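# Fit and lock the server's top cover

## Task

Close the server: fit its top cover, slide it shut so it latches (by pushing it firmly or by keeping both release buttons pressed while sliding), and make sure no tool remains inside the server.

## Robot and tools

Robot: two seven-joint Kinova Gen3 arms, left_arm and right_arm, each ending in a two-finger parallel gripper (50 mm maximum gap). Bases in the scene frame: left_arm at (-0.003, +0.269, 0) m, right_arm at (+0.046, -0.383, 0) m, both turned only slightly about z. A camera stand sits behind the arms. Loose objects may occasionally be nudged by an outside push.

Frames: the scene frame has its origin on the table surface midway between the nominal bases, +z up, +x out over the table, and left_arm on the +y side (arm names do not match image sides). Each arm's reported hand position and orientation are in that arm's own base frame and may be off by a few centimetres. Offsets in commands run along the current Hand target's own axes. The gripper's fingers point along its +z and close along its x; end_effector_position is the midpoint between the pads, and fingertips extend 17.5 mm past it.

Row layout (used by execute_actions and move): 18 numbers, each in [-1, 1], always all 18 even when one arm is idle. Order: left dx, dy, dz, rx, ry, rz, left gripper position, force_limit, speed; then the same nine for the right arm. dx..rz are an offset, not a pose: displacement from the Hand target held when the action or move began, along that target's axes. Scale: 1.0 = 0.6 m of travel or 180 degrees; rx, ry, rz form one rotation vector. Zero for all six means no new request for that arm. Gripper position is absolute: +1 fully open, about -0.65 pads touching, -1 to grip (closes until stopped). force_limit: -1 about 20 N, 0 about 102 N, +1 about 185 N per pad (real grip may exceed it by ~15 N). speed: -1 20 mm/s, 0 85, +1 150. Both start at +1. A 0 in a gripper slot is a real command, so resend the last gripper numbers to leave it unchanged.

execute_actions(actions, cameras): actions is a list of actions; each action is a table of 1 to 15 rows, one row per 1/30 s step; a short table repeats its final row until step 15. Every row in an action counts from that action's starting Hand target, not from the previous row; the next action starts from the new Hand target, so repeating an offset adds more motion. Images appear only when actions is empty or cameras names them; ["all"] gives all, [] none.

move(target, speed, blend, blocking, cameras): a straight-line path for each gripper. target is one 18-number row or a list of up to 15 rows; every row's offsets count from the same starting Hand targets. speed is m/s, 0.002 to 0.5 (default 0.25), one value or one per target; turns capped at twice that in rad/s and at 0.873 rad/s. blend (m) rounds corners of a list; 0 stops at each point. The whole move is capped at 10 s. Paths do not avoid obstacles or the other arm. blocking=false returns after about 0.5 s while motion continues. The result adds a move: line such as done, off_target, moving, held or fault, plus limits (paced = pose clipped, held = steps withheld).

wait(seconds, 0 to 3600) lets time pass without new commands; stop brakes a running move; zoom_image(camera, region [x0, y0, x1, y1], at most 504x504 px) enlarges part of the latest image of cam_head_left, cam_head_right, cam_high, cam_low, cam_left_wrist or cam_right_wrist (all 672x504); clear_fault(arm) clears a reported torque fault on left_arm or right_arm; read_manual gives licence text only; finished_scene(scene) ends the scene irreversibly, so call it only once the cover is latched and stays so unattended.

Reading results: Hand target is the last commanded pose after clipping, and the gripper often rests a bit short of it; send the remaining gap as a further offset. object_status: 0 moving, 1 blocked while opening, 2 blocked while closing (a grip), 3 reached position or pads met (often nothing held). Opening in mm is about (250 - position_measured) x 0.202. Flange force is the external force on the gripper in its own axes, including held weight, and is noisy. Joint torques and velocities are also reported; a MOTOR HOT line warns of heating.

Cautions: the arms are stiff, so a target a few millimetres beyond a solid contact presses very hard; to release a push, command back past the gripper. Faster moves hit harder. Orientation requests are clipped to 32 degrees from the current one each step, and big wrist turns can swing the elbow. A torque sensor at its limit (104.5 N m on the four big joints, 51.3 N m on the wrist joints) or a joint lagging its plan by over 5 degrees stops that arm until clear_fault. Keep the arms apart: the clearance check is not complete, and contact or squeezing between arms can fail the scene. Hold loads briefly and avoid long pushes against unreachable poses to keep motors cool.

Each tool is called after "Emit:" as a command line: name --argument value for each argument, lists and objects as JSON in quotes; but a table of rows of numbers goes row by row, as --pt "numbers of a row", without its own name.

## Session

Emit:
execute_actions --actions '[]'

Scene clock: 0.00 s.
left_arm: end_effector_position=(+0.8705, +0.1482, +0.3252) position_measured=3 object_status=3 end_effector_quat_wxyz=(+0.070, +0.611, +0.631, +0.473) | right_arm: end_effector_position=(+0.3767, +0.1905, +0.1917) position_measured=3 object_status=3 end_effector_quat_wxyz=(-0.413, +0.221, +0.882, -0.057)
Joint positions: left_arm=[0.082 0.939 -0.271 0.734 -0.525 0.715 1.881] | right_arm=[-0.208 0.997 -0.222 0.926 -0.216 1.997 2.235]
Joint velocities: within noise
Joint torques (N m): no reading
Flange force (N): no reading
Hand target: left_arm +0.8705, +0.1482, +0.3252; +0.070, +0.611, +0.631, +0.473 | right_arm +0.3767, +0.1905, +0.1917; -0.413, +0.221, +0.882, -0.057
Tool commands: left_gripper/position=+1.0 left_gripper/force_limit=+1.0 left_gripper/speed=+1.0 right_gripper/position=+1.0 right_gripper/force_limit=+1.0 right_gripper/speed=+1.0

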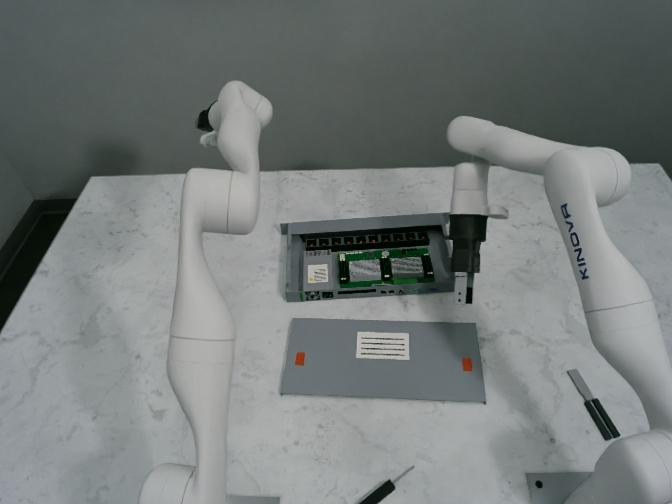

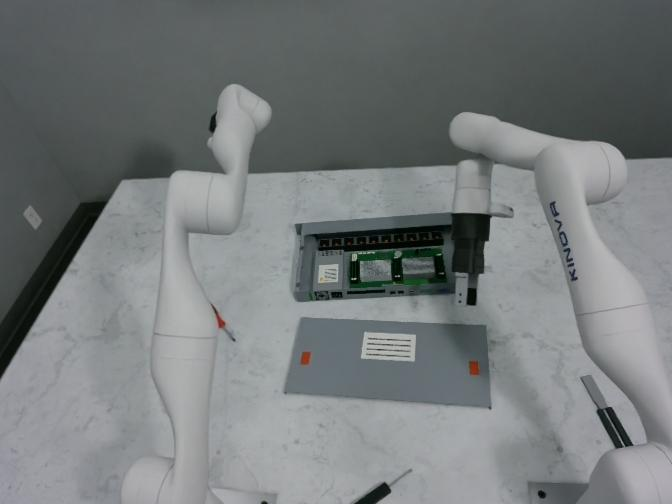

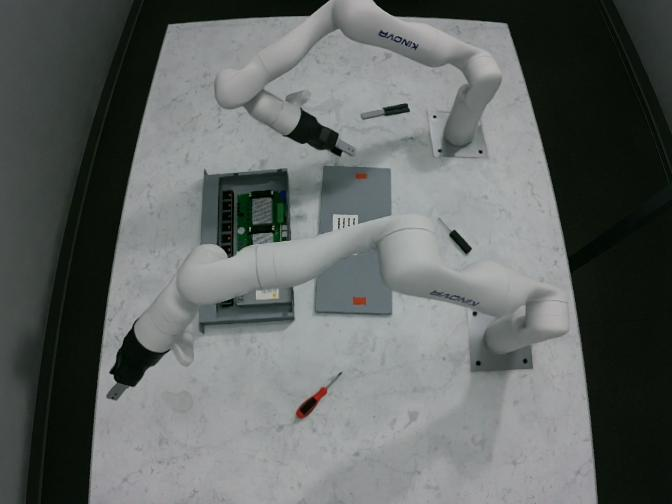

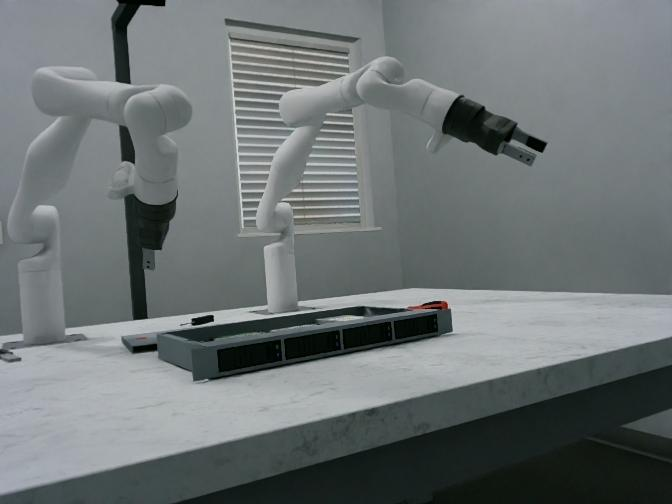

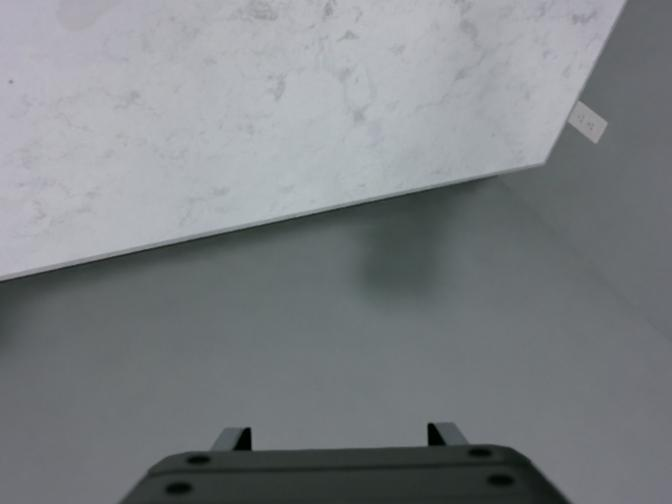

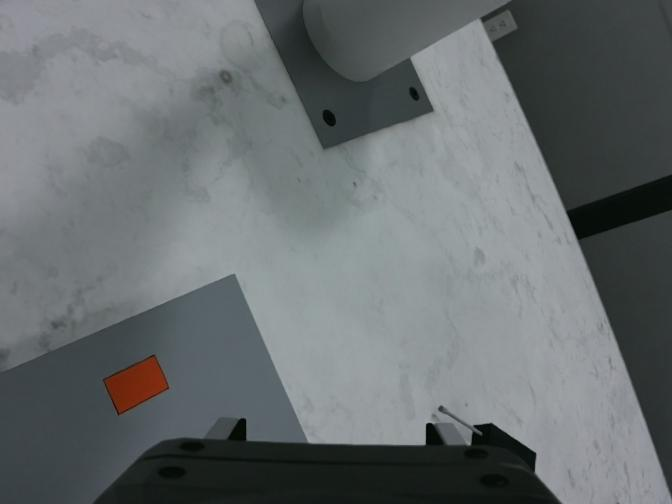

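Emit:
move --target '[0.1525,-0.505,-0.712,-0.1937,-0.0489,0.3942,-0.32,1,1,0.039,0.127,-0.37,-0.3635,0.0502,0.776,0.35,-1,-0.8]' --speed 0.4 --cameras '["cam_right_wrist","cam_left_wrist","cam_high","cam_head_left"]'

Emit:
zoom_image --camera "cam_high" --region '[180, 140, 400, 340]'

Scene clock: 39.87 s.
left_arm: end_effector_position=(+0.3501, +0.0646, +0.3951) position_measured=200 object_status=3 end_effector_quat_wxyz=(-0.001, +0.843, -0.001, +0.537) | right_arm: end_effector_position=(+0.5570, +0.2510, +0.3313) position_measured=100 object_status=3 end_effector_quat_wxyz=(+0.000, +1.000, +0.000, +0.000)
Joint positions: left_arm=[0.708 -0.798 -0.552 2.454 -1.232 0.448 0.949] | right_arm=[-0.566 0.851 0.483 0.45 -0.375 1.88 -0.352]
Joint torques (N m): left_arm=[-0.16 4.16 4.57 -10.4 -1.08 -1.95 -0.34] | right_arm=[-1.06 -24.11 0.51 -9.83 0.13 -0.19 -0.13]
Flange force (N): left_arm=[2.0 -6.0 1.3] | right_arm=no reading
Hand target: left_arm +0.3501, +0.0646, +0.3951; -0.001, +0.843, -0.001, +0.537 | right_arm +0.5570, +0.2510, +0.3313; +0.000, +1.000, +0.000, +0.000
Off the commanded pose: left_arm 0.000 m, 0 deg | right_arm 0.000 m, 0 deg.
move: done
Images, in order (width x height): cam_head_left 672x504, cam_high 672x504, cam_left_wrist 672x504, cam_right_wrist 672x504.

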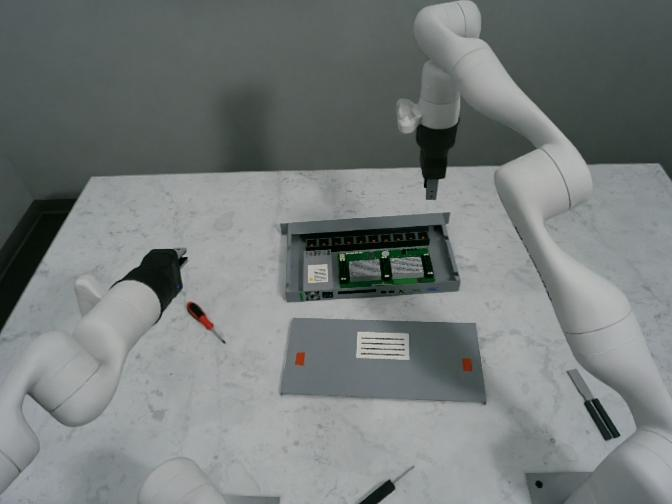

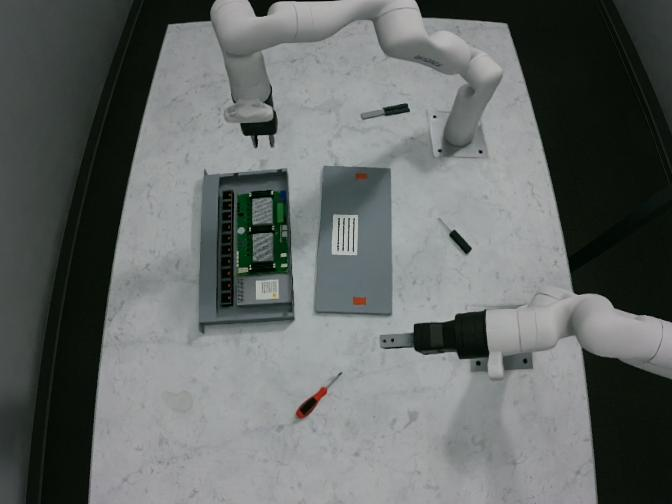

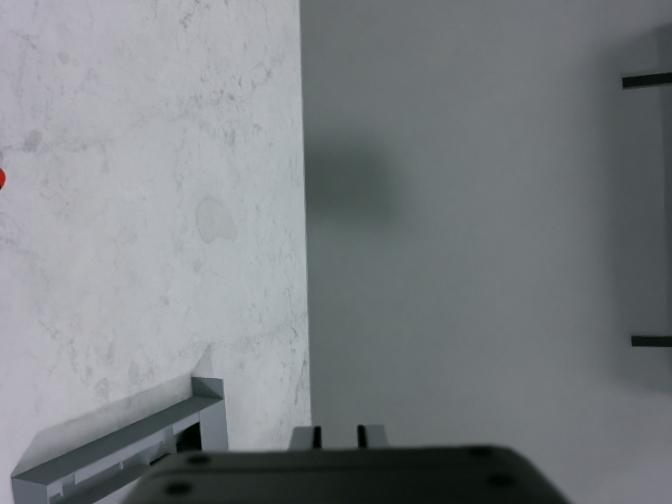

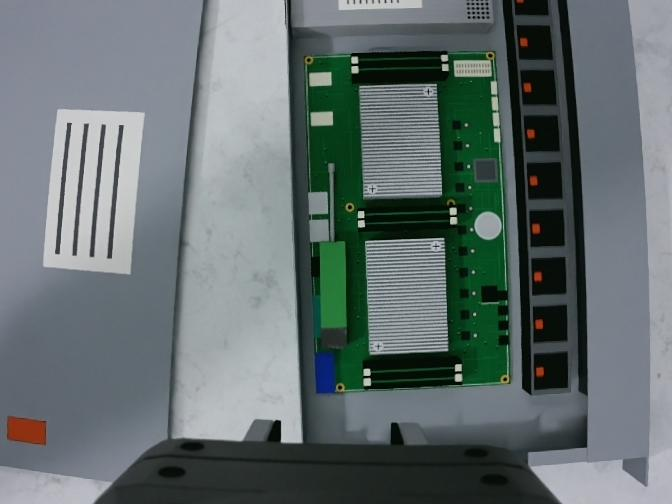

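Scaled by 2.291.

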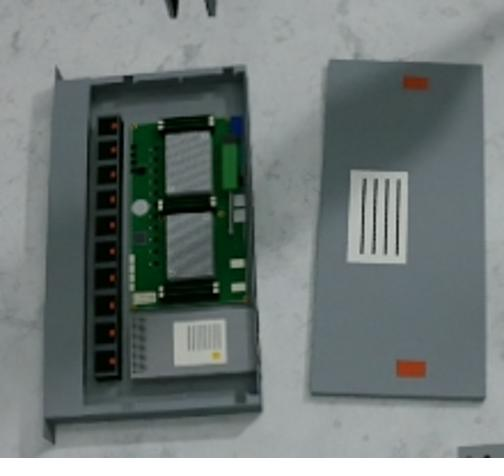

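Emit:
move --pt "0 0 0 0 0 0 -0.32 1 1 -0.005 -0.05 0.4 0 0 -0.008 0.175 -1 1" --pt "0 0 0 0 0 0 -0.32 1 1 -0.005 -0.05 0.47 0 0 -0.008 0.175 -1 1" --pt "0 0 0 0 0 0 -0.32 1 1 -0.005 -0.05 0.4885 0 0 -0.008 0.175 -1 1" --speed '[0.35,0.1,0.03]' --cameras '["cam_right_wrist"]'

Scene clock: 71.37 s.
left_arm: end_effector_position=(+0.3501, +0.0647, +0.3951) position_measured=200 object_status=3 end_effector_quat_wxyz=(-0.001, +0.843, -0.001, +0.537) | right_arm: end_effector_position=(+0.5539, +0.2808, +0.0382) position_measured=126 object_status=3 end_effector_quat_wxyz=(+0.000, +1.000, +0.013, +0.000)
Joint positions: left_arm=[0.709 -0.798 -0.552 2.454 -1.232 0.448 0.948] | right_arm=[-0.699 1.005 0.427 1.125 -0.405 1.09 -0.239]
Joint torques (N m): left_arm=[-0.42 4.33 4.6 -10.38 -1.2 -1.84 -0.27] | right_arm=[-1.07 -24.92 2.05 -9.15 0.12 -0.04 -0.1]
Flange force (N): left_arm=[2.7 -7.3 0.2] | right_arm=[-5.4 4.5 0.2]
Hand target: left_arm +0.3501, +0.0647, +0.3951; -0.001, +0.843, -0.001, +0.537 | right_arm +0.5539, +0.2808, +0.0382; +0.000, +1.000, +0.013, +0.000
Off the commanded pose: left_arm 0.000 m, 0 deg | right_arm 0.000 m, 0 deg.
move: done

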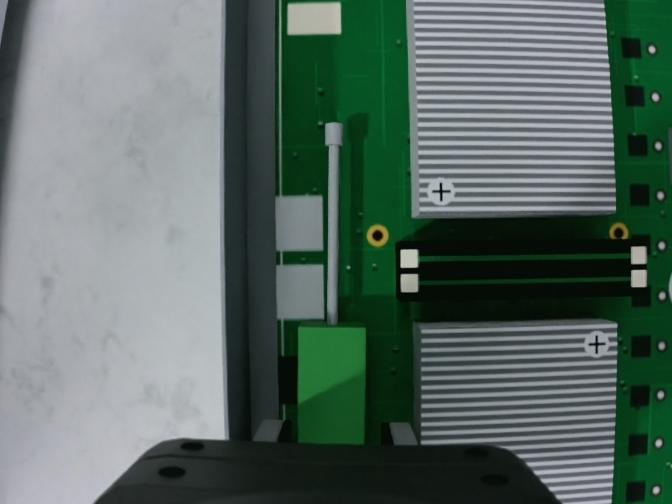

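Emit:
move --pt "0 0 0 0 0 0 -0.32 1 1 0 0 -0.001 0 0 0 -1 -0.5 -0.8" --pt "0 0 0 0 0 0 -0.32 1 1 0 0 -0.2 0 0 0 -1 -0.5 -0.8" --speed 0.15 --cameras '["cam_right_wrist"]'

Emit:
move --pt "0 0 0 0 0 0 -0.32 1 1 0.152 0.573 0 0 0 0 -1 -0.5 -0.8" --pt "0 0 0 0 0 0 -0.32 1 1 0.152 0.573 0.19 0 0 0 -1 -0.5 -0.8" --pt "0 0 0 0 0 0 -0.32 1 1 0.152 0.573 0.213 0 0 0 -1 -0.5 -0.8" --speed '[0.3,0.15,0.03]' --cameras '["cam_low","cam_right_wrist","cam_high"]'

Scene clock: 89.07 s.
left_arm: end_effector_position=(+0.3501, +0.0647, +0.3951) position_measured=200 object_status=3 end_effector_quat_wxyz=(-0.001, +0.843, -0.001, +0.537) | right_arm: end_effector_position=(+0.5539, +0.2809, +0.1581) position_measured=166 object_status=2 end_effector_quat_wxyz=(+0.000, +1.000, +0.013, +0.000)
Joint positions: left_arm=[0.709 -0.798 -0.552 2.454 -1.232 0.448 0.948] | right_arm=[-0.697 0.883 0.466 0.974 -0.363 1.356 -0.282]
Joint torques (N m): left_arm=[-0.39 4.21 4.65 -10.35 -1.24 -1.83 -0.34] | right_arm=[-1.15 -24.55 1.82 -10.29 0.15 -0.18 -0.13]
Flange force (N): left_arm=[2.7 -6.8 1.0] | right_arm=[-6.0 5.0 2.1]
Hand target: left_arm +0.3501, +0.0647, +0.3951; -0.001, +0.843, -0.001, +0.537 | right_arm +0.5539, +0.2809, +0.1582; +0.000, +1.000, +0.013, +0.000
Off the commanded pose: left_arm 0.000 m, 0 deg | right_arm 0.000 m, 0 deg.
move: done

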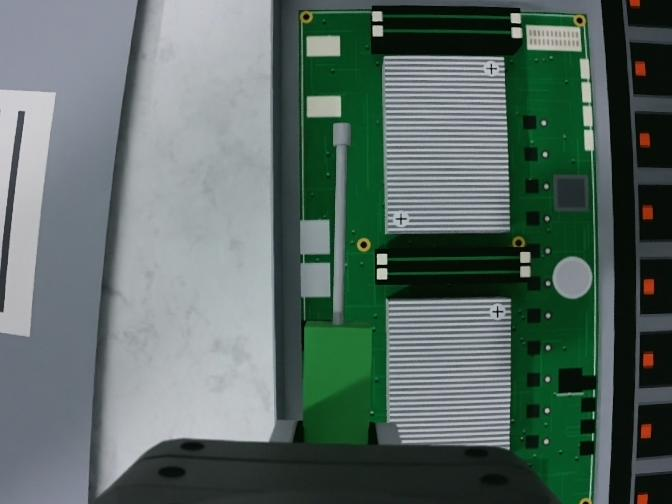

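Scene clock: 92.67 s.
left_arm: end_effector_position=(+0.3501, +0.0647, +0.3951) position_measured=200 object_status=3 end_effector_quat_wxyz=(-0.001, +0.843, -0.001, +0.537) | right_arm: end_effector_position=(+0.6537, -0.0606, +0.0307) position_measured=166 object_status=2 end_effector_quat_wxyz=(+0.000, +1.000, +0.013, +0.000)
Joint positions: left_arm=[0.709 -0.798 -0.552 2.454 -1.232 0.448 0.948] | right_arm=[-0.104 1.1 0.427 0.93 -0.409 1.183 0.287]
Joint torques (N m): left_arm=[-0.39 4.31 4.57 -10.39 -1.22 -1.81 -0.29] | right_arm=[-1.11 -26.97 1.84 -9.57 0.17 -0.06 -0.11]
Flange force (N): left_arm=[2.6 -6.9 0.3] | right_arm=[-7.4 0.8 0.8]
Hand target: left_arm +0.3501, +0.0647, +0.3951; -0.001, +0.843, -0.001, +0.537 | right_arm +0.6537, -0.0606, +0.0306; +0.000, +1.000, +0.013, +0.000
Off the commanded pose: left_arm 0.000 m, 0 deg | right_arm 0.000 m, 0 deg.
move: done
Images, in order (width x height): cam_high 672x504, cam_low 672x504, cam_right_wrist 672x504.

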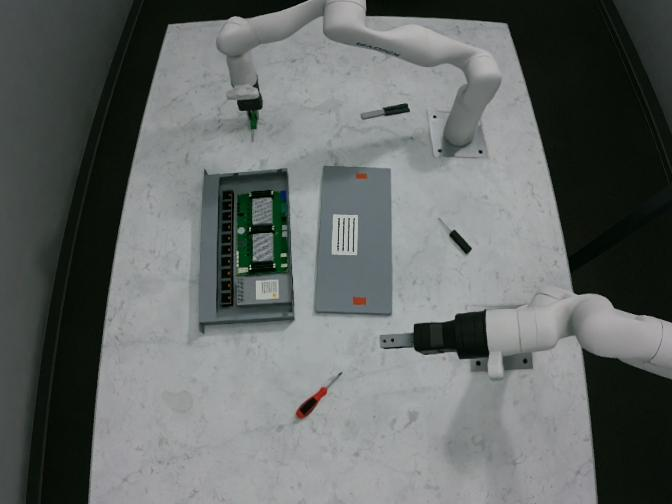

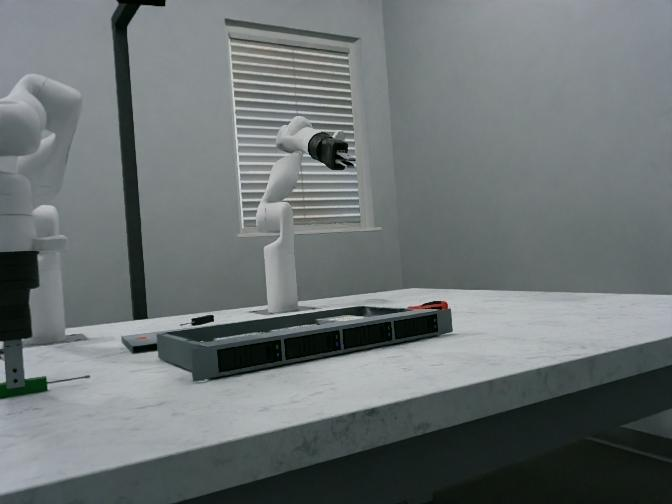

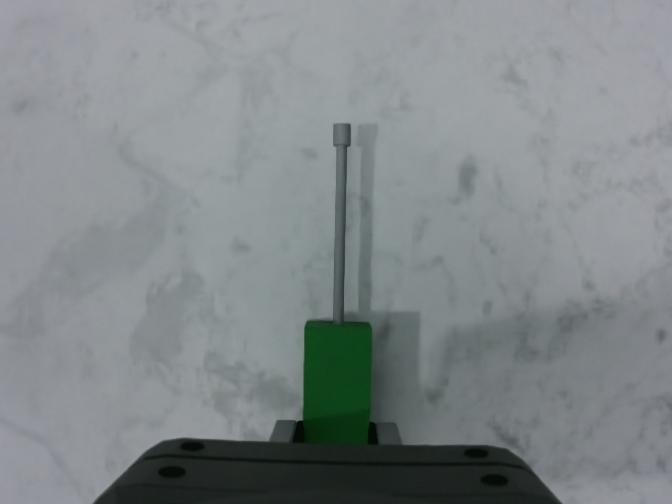

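Emit:
move --target '[0,0,0,0,0,0,-0.32,1,1,0,0,0.007,0,0,0,-1,-0.5,-0.8]' --speed 0.01

Scene clock: 98.37 s.
left_arm: end_effector_position=(+0.3501, +0.0647, +0.3951) position_measured=200 object_status=3 end_effector_quat_wxyz=(-0.001, +0.843, -0.001, +0.537) | right_arm: end_effector_position=(+0.6538, -0.0606, +0.0267) position_measured=166 object_status=2 end_effector_quat_wxyz=(+0.000, +1.000, +0.013, +0.000)
Joint positions: left_arm=[0.709 -0.798 -0.552 2.454 -1.232 0.448 0.948] | right_arm=[-0.104 1.104 0.426 0.932 -0.411 1.175 0.289]
Joint torques (N m): left_arm=[-0.44 4.28 4.58 -10.38 -1.21 -1.86 -0.34] | right_arm=[-0.96 6.82 -2.92 -0.08 -0.47 -4.43 -0.13]
Flange force (N): left_arm=[2.8 -6.9 0.3] | right_arm=[-21.0 -0.9 -56.8]
Hand target: left_arm +0.3501, +0.0647, +0.3951; -0.001, +0.843, -0.001, +0.537 | right_arm +0.6537, -0.0606, +0.0264; +0.000, +1.000, +0.013, +0.000
Off the commanded pose: left_arm 0.000 m, 0 deg | right_arm 0.000 m, 0 deg.
move: done

Emit:
move --pt "0 0 0 0 0 0 -0.32 1 1 0 0 -0.001 0 0 0 0 -1 -0.8" --pt "0 0 0 0 0 0 -0.32 1 1 0 0 -0.2 0 0 0 0 -1 -0.8" --pt "-0.378 0.597 -0.041 -0.0086 0 0.004 -0.32 1 1 -0.391 -0.277 -0.373 0 0 -0.008 0 -1 -0.8" --pt "-0.589 0.597 0.058 -0.0086 0 0.004 -0.32 1 1 -0.391 -0.277 -0.373 0 0 -0.008 0 -1 -0.8" --speed '[0.1,0.2,0.35,0.2]' --cameras '["all"]'

Scene clock: 122.17 s.
left_arm: end_effector_position=(+0.2317, -0.2927, +0.0595) position_measured=200 object_status=3 end_effector_quat_wxyz=(+0.007, +0.843, -0.014, +0.537) | right_arm: end_effector_position=(+0.4151, +0.0998, +0.2502) position_measured=152 object_status=3 end_effector_quat_wxyz=(+0.000, +1.000, +0.025, +0.000)
Joint positions: left_arm=[1.335 1.132 0.515 2.353 -1.59 1.602 3.413] | right_arm=[-0.655 0.339 0.499 1.607 -0.168 1.239 -0.074]
Joint torques (N m): left_arm=[-0.42 -15.54 1.88 3.01 0.9 3.18 -0.28] | right_arm=[-1.09 -13.93 0.38 -10.31 0.14 -0.2 -0.08]
Flange force (N): left_arm=[-1.5 0.7 1.0] | right_arm=[-3.9 3.7 2.1]
Hand target: left_arm +0.2317, -0.2927, +0.0594; +0.007, +0.843, -0.014, +0.537 | right_arm +0.4151, +0.0998, +0.2502; +0.000, +1.000, +0.025, +0.000
Off the commanded pose: left_arm 0.000 m, 0 deg | right_arm 0.000 m, 0 deg.
move: done

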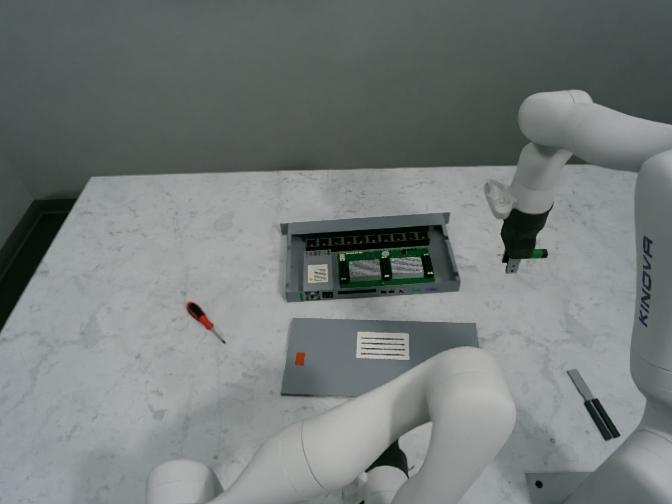

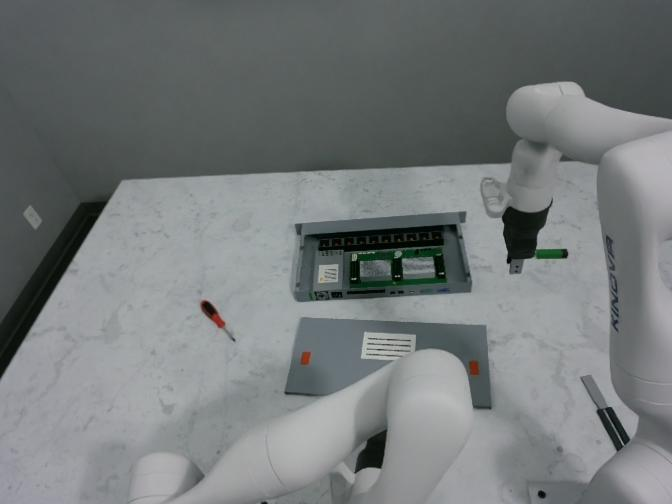

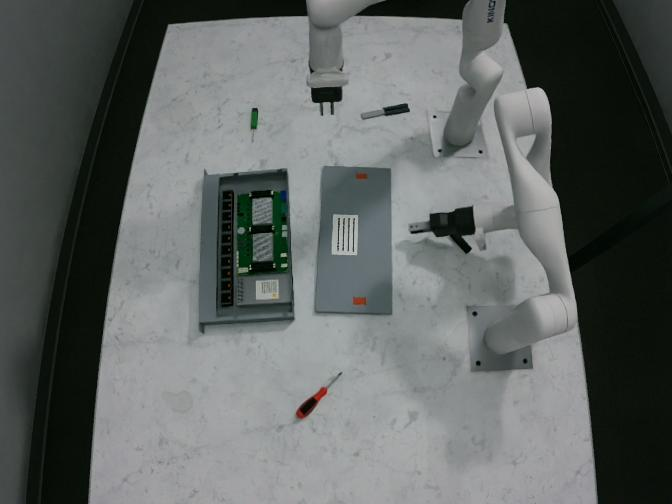

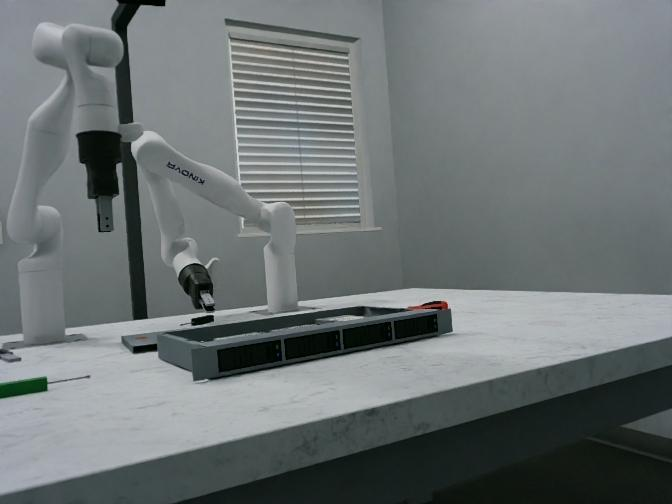

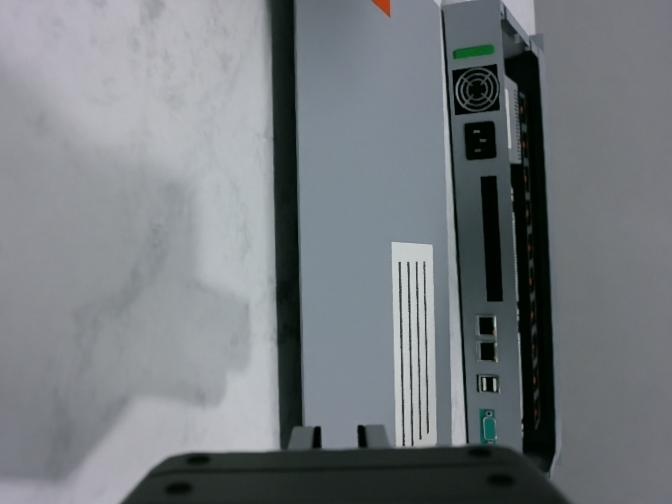

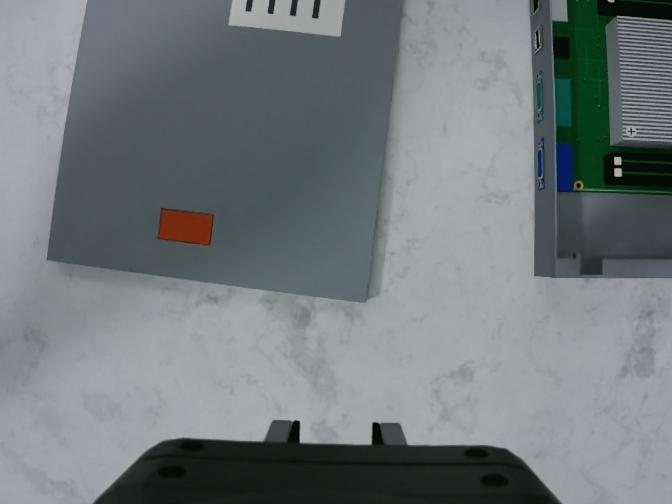

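Emit:
move --pt "-0.0307 0 0.088 0 0 0 -0.32 1 1 0 0.2 -0.1 0 0 0.016 0.35 -1 -0.8" --pt "-0.018 0 0.115 0 0 0 -0.32 1 1 0 0.2 -0.1 0 0 0.016 0.35 -1 -0.8" --speed '[0.15,0.03]' --cameras '["cam_left_wrist","cam_high"]'

Emit:
zoom_image --camera "cam_high" --region '[340, 190, 440, 280]'

Emit:
zoom_image --camera "cam_left_wrist" --region '[220, 250, 440, 470]'

Scene clock: 159.80 s.
left_arm: end_effector_position=(+0.2896, -0.2945, +0.0205) position_measured=200 object_status=3 end_effector_quat_wxyz=(+0.007, +0.843, -0.014, +0.537) | right_arm: end_effector_position=(+0.4211, -0.0200, +0.3103) position_measured=100 object_status=3 end_effector_quat_wxyz=(+0.000, +1.000, +0.000, +0.000)
Joint positions: left_arm=[1.209 1.223 0.39 2.325 -1.813 1.579 3.42] | right_arm=[-0.434 0.295 0.583 1.478 -0.162 1.417 0.154]
Joint torques (N m): left_arm=[-0.73 -12.82 2.64 2.74 0.32 0.52 -0.21] | right_arm=[-1.06 -13.04 0.43 -10.61 0.1 -0.15 -0.14]
Flange force (N): left_arm=[7.3 0.5 -3.1] | right_arm=[-4.1 2.9 2.6]
Hand target: left_arm +0.2897, -0.2945, +0.0205; +0.007, +0.843, -0.014, +0.537 | right_arm +0.4211, -0.0200, +0.3103; +0.000, +1.000, +0.000, +0.000
Off the commanded pose: left_arm 0.000 m, 0 deg | right_arm 0.000 m, 0 deg.
move: done
Images, in order (width x height): cam_high 672x504, cam_left_wrist 672x504.

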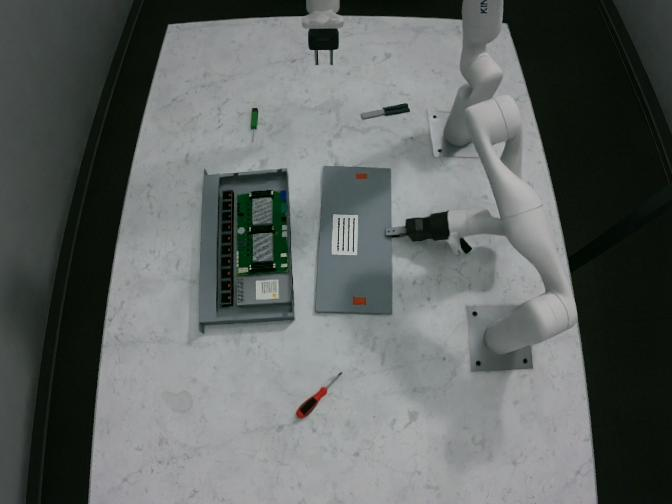

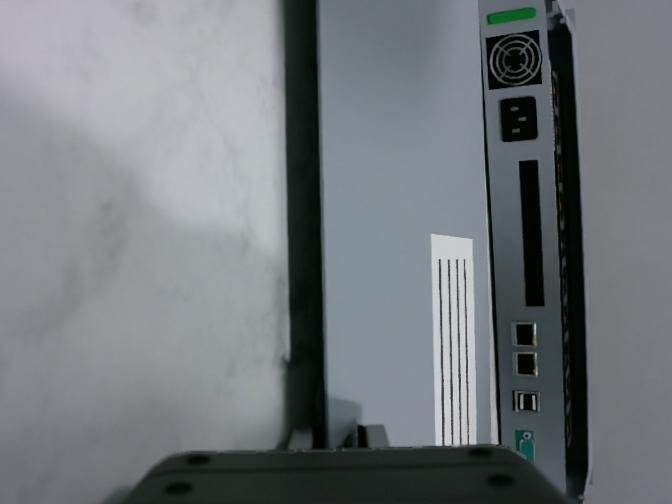

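Scaled by 5.040.

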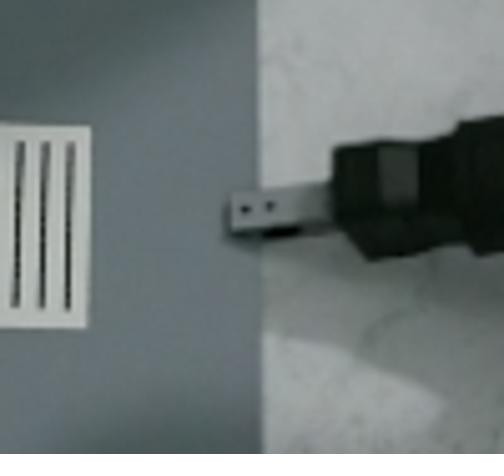

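Scaled by 2.291.

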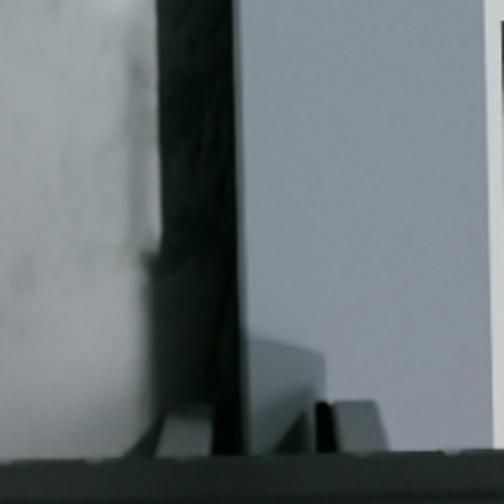

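Emit:
move --pt "0 0 0 0 0 0 -1 -0.4 -0.9 0 0 0 0 0 0 0.35 -1 -0.8" --pt "0.06 0 -0.028 0 0.072 0 -1 -0.4 -0.9 0 0 0 0 0 0 0.35 -1 -0.8" --pt "0.06 0 -0.028 0 0.072 0 -0.54 1 -0.9 0 0 0 0 0 0 0.35 -1 -0.8" --speed 0.07 --cameras '["cam_left_wrist"]'

Emit:
move --pt "0 0 0.008 0 0 0 -0.54 1 -0.9 0 0 0 0 0 0 0.35 -1 -0.8" --pt "0 0 0.008 0 0 0 -1 1 -0.9 0 0 0 0 0 0 0.35 -1 -0.8" --pt "0.07 0 -0.016 0 0.03 0 -1 1 -0.9 0 0 0 0 0 0 0.35 -1 -0.8" --speed 0.07 --cameras '["cam_left_wrist","cam_low","cam_high","cam_right_wrist"]'

Scene clock: 176.33 s.
left_arm: end_effector_position=(+0.2897, -0.2945, +0.0602) position_measured=233 object_status=3 end_effector_quat_wxyz=(+0.009, +0.777, -0.013, +0.629) | right_arm: end_effector_position=(+0.4211, -0.0200, +0.3103) position_measured=100 object_status=3 end_effector_quat_wxyz=(+0.000, +1.000, +0.000, +0.000)
Joint positions: left_arm=[1.334 1.296 0.323 2.277 -1.691 1.729 3.501] | right_arm=[-0.434 0.295 0.583 1.478 -0.162 1.417 0.154]
Joint torques (N m): left_arm=[-0.84 -17.88 -0.33 3.93 1.65 4.65 -0.33] | right_arm=[-1.12 -13.03 0.42 -10.71 0.15 -0.16 -0.12]
Flange force (N): left_arm=[-5.5 0.1 0.8] | right_arm=[-4.3 3.0 2.9]
Hand target: left_arm +0.2897, -0.2945, +0.0602; +0.009, +0.777, -0.013, +0.629 | right_arm +0.4211, -0.0200, +0.3103; +0.000, +1.000, +0.000, +0.000
Off the commanded pose: left_arm 0.000 m, 0 deg | right_arm 0.000 m, 0 deg.
move: done

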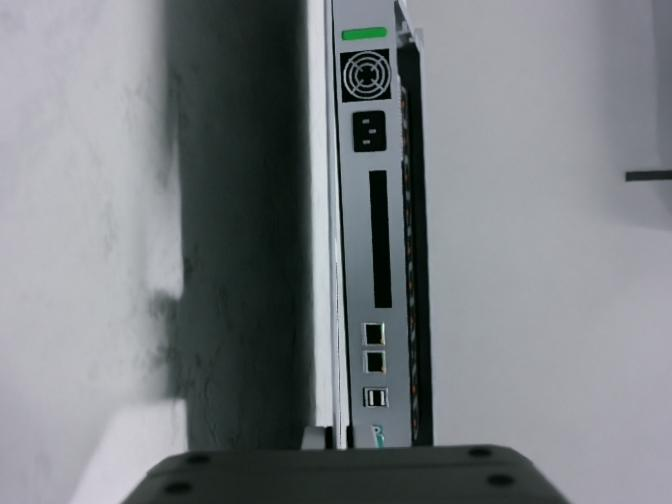

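Scene clock: 178.40 s.
left_arm: end_effector_position=(+0.2891, -0.2946, +0.1032) position_measured=253 object_status=3 end_effector_quat_wxyz=(+0.010, +0.747, -0.012, +0.665) | right_arm: end_effector_position=(+0.4211, -0.0200, +0.3103) position_measured=100 object_status=3 end_effector_quat_wxyz=(+0.000, +1.000, +0.000, +0.000)
Joint positions: left_arm=[1.368 1.254 0.311 2.293 -1.628 1.784 3.497] | right_arm=[-0.434 0.295 0.583 1.478 -0.162 1.417 0.154]
Joint torques (N m): left_arm=[-0.46 -19.31 -1.76 4.37 2.39 6.6 -0.39] | right_arm=[-1.08 -13.04 0.48 -10.71 0.13 -0.18 -0.11]
Flange force (N): left_arm=[-10.1 0.5 2.2] | right_arm=[-4.3 2.8 2.8]
Hand target: left_arm +0.2891, -0.2946, +0.1033; +0.010, +0.747, -0.012, +0.665 | right_arm +0.4211, -0.0200, +0.3103; +0.000, +1.000, +0.000, +0.000
Off the commanded pose: left_arm 0.000 m, 0 deg | right_arm 0.000 m, 0 deg.
move: done
Images, in order (width x height): cam_high 672x504, cam_low 672x504, cam_left_wrist 672x504, cam_right_wrist 672x504.

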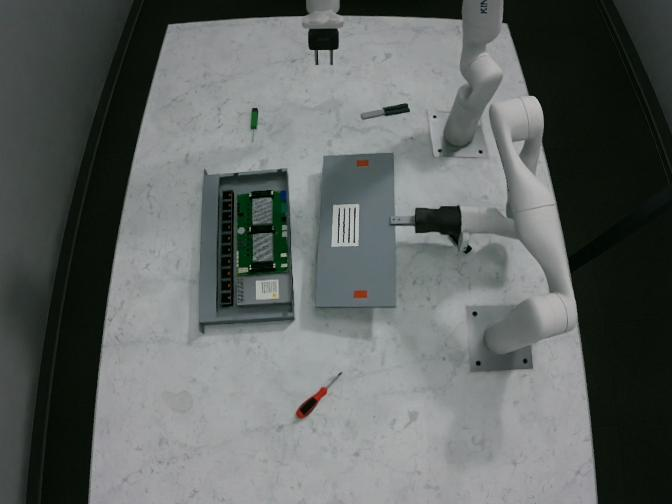

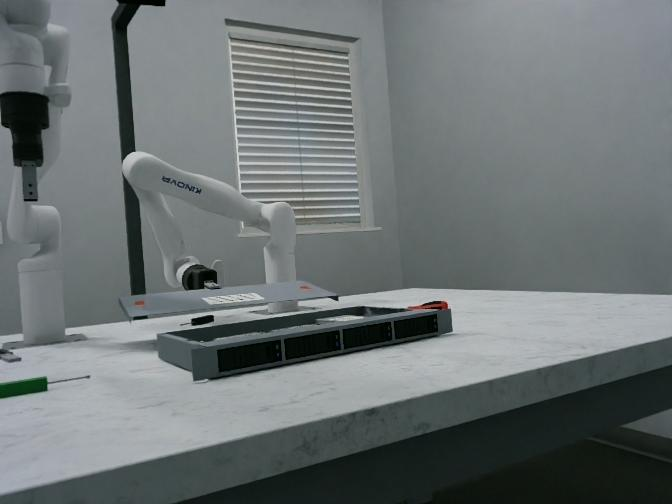

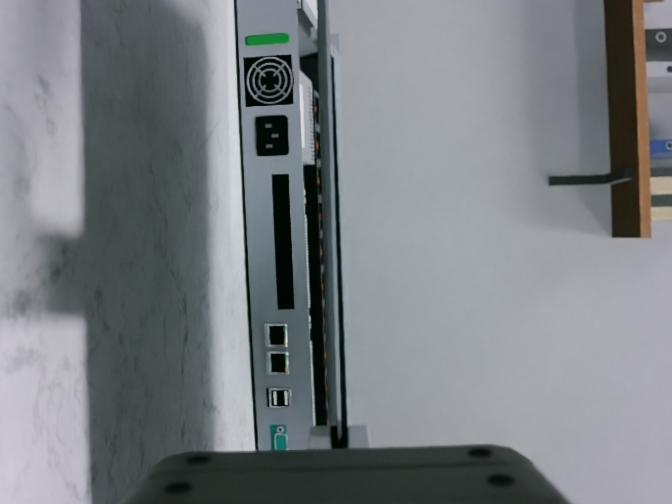

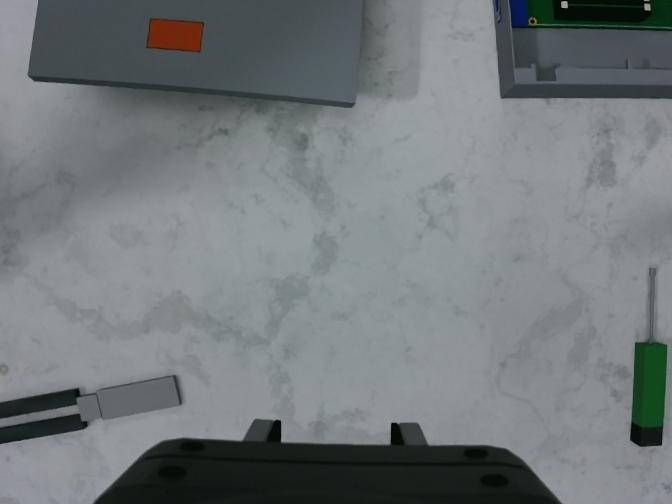

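Emit:
move --pt "0.061 0 -0.007 0.035 0.0369 -0.0024 -1 1 -0.9 0.281 -0.5 0.03 0.12 0 0 0.35 -1 -0.8" --pt "0.113 -0.0452 0.4355 0.035 0.0369 -0.0024 -1 1 -0.9 0.281 -0.5 0.064 0.12 0 0 0.35 -1 -0.8" --pt "0.0135 -0.0452 0.4472 0.035 0.0369 -0.0024 -1 1 -0.9 0.281 -0.5 0.064 0.12 0 0 0.35 -1 -0.8" --speed '[0.12,0.12,0.08]' --cameras '["all"]'

Emit:
zoom_image --camera "cam_high" --region '[180, 140, 320, 340]'

Emit:
zoom_image --camera "cam_low" --region '[110, 260, 470, 400]'

Scene clock: 229.37 s.
left_arm: end_effector_position=(+0.5572, -0.2758, +0.0803) position_measured=253 object_status=3 end_effector_quat_wxyz=(-0.028, +0.707, +0.028, +0.706) | right_arm: end_effector_position=(+0.5897, +0.2800, +0.2715) position_measured=100 object_status=3 end_effector_quat_wxyz=(-0.187, +0.982, +0.000, +0.000)
Joint positions: left_arm=[0.885 1.309 -0.03 1.923 -2.185 1.599 3.232] | right_arm=[-0.443 0.8 0.386 0.815 -0.645 1.505 -0.153]
Joint torques (N m): left_arm=[-0.48 -25.85 -3.73 -1.91 0.67 7.21 -0.42] | right_arm=[-1.03 -24.35 0.12 -10.8 -1.13 -0.4 -0.13]
Flange force (N): left_arm=[-9.1 1.0 2.6] | right_arm=[-7.5 5.0 1.7]
Hand target: left_arm +0.5572, -0.2757, +0.0802; -0.028, +0.707, +0.028, +0.707 | right_arm +0.5897, +0.2800, +0.2715; -0.187, +0.982, +0.000, +0.000
Off the commanded pose: left_arm 0.000 m, 0 deg | right_arm 0.000 m, 0 deg.
move: done

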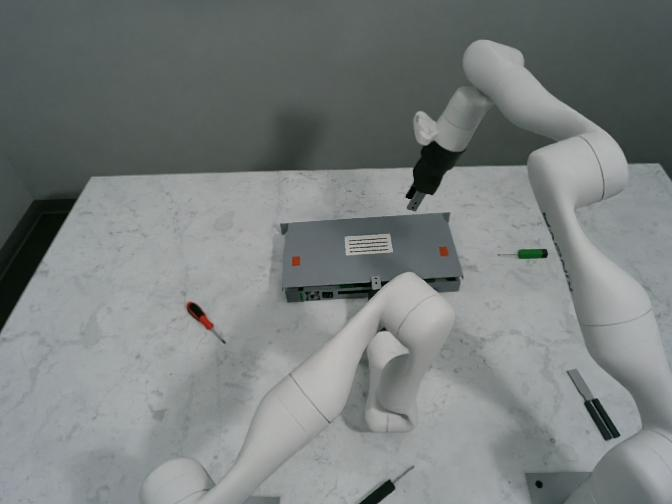

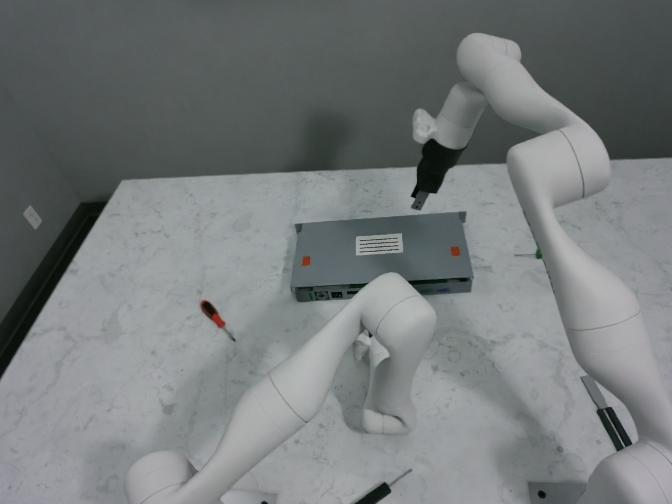

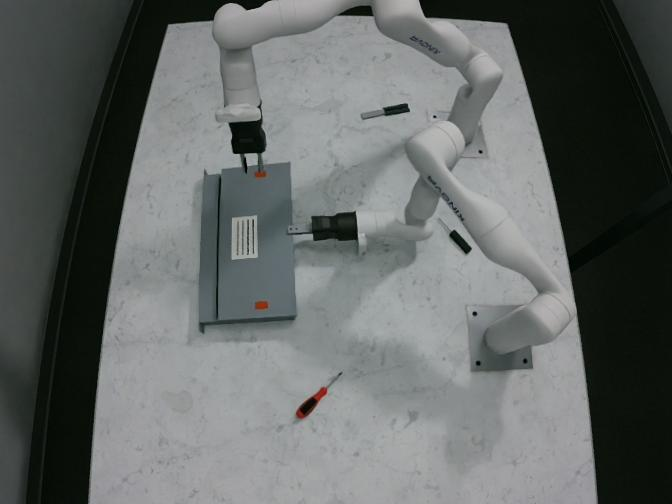

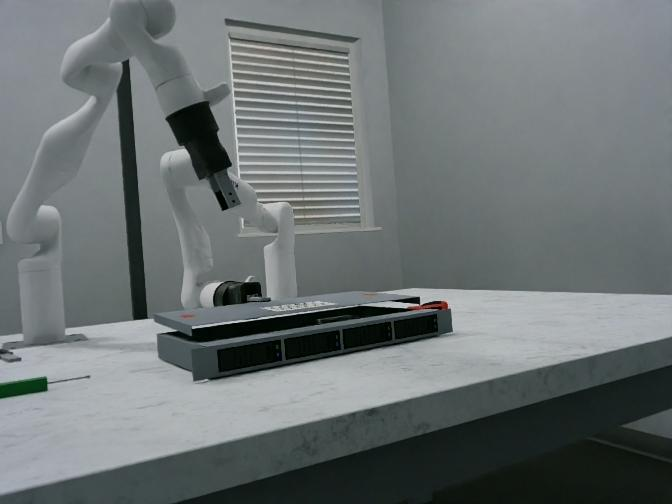

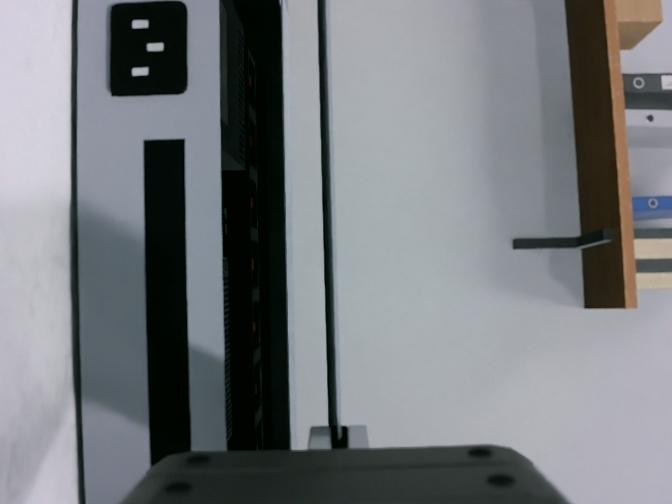

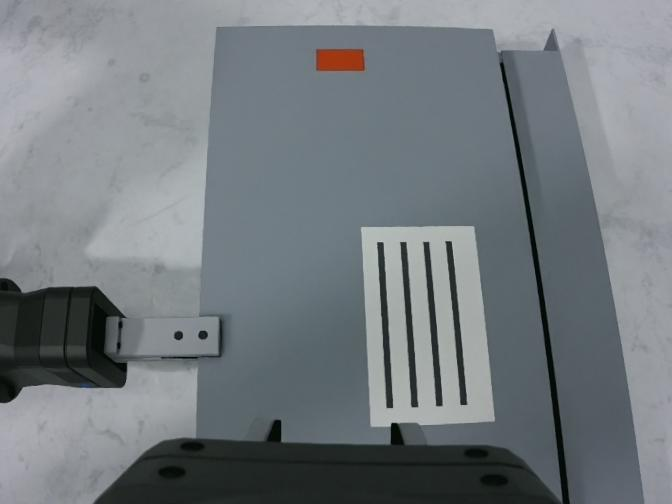

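Scaled by 2.520.

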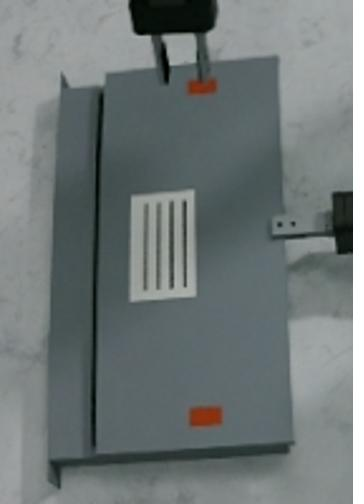

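Scaled by 1.400.

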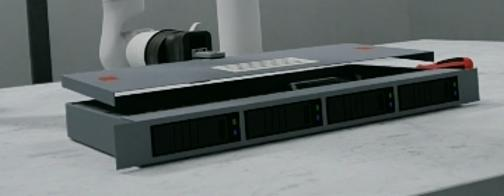

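Emit:
move --target '[0,0,0,0,0,0,-1,1,-0.9,-0.1,0.364,0.056,-0.12,0,0,0.35,-1,-0.8]' --speed 0.25 --cameras '["cam_right_wrist"]'

Emit:
zoom_image --camera "cam_right_wrist" --region '[260, 120, 672, 370]'

Scene clock: 265.63 s.
left_arm: end_effector_position=(+0.5572, -0.2757, +0.0802) position_measured=253 object_status=3 end_effector_quat_wxyz=(-0.028, +0.707, +0.028, +0.707) | right_arm: end_effector_position=(+0.5297, +0.0892, +0.1601) position_measured=100 object_status=3 end_effector_quat_wxyz=(+0.000, +1.000, +0.000, +0.000)
Joint positions: left_arm=[0.885 1.309 -0.03 1.923 -2.185 1.599 3.232] | right_arm=[-0.509 0.691 0.534 1.376 -0.359 1.172 0.064]
Joint torques (N m): left_arm=[-0.35 -25.92 -3.84 -1.83 0.68 7.21 -0.42] | right_arm=[-1.14 -20.13 1.98 -9.55 0.17 -0.22 -0.11]
Flange force (N): left_arm=[-9.4 1.1 2.9] | right_arm=[-4.5 3.1 0.8]
Hand target: left_arm +0.5572, -0.2757, +0.0802; -0.028, +0.707, +0.028, +0.707 | right_arm +0.5297, +0.0892, +0.1601; +0.000, +1.000, +0.000, +0.000
Off the commanded pose: left_arm 0.000 m, 0 deg | right_arm 0.000 m, 0 deg.
move: done

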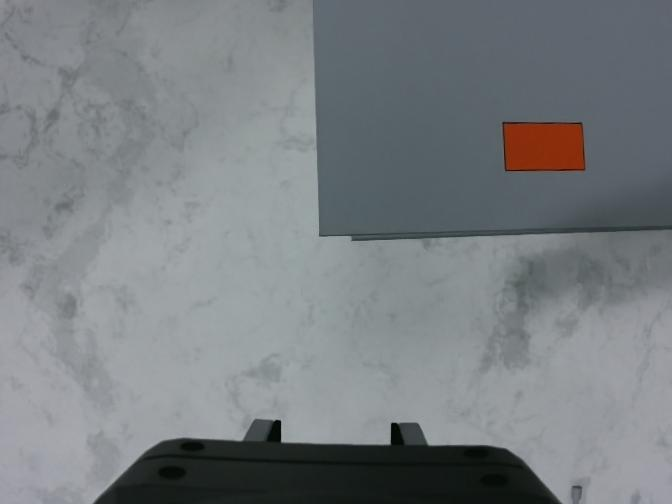

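Scaled by 1.223.

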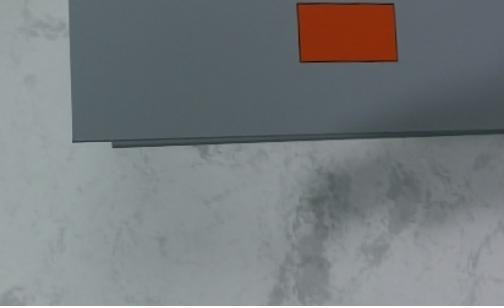

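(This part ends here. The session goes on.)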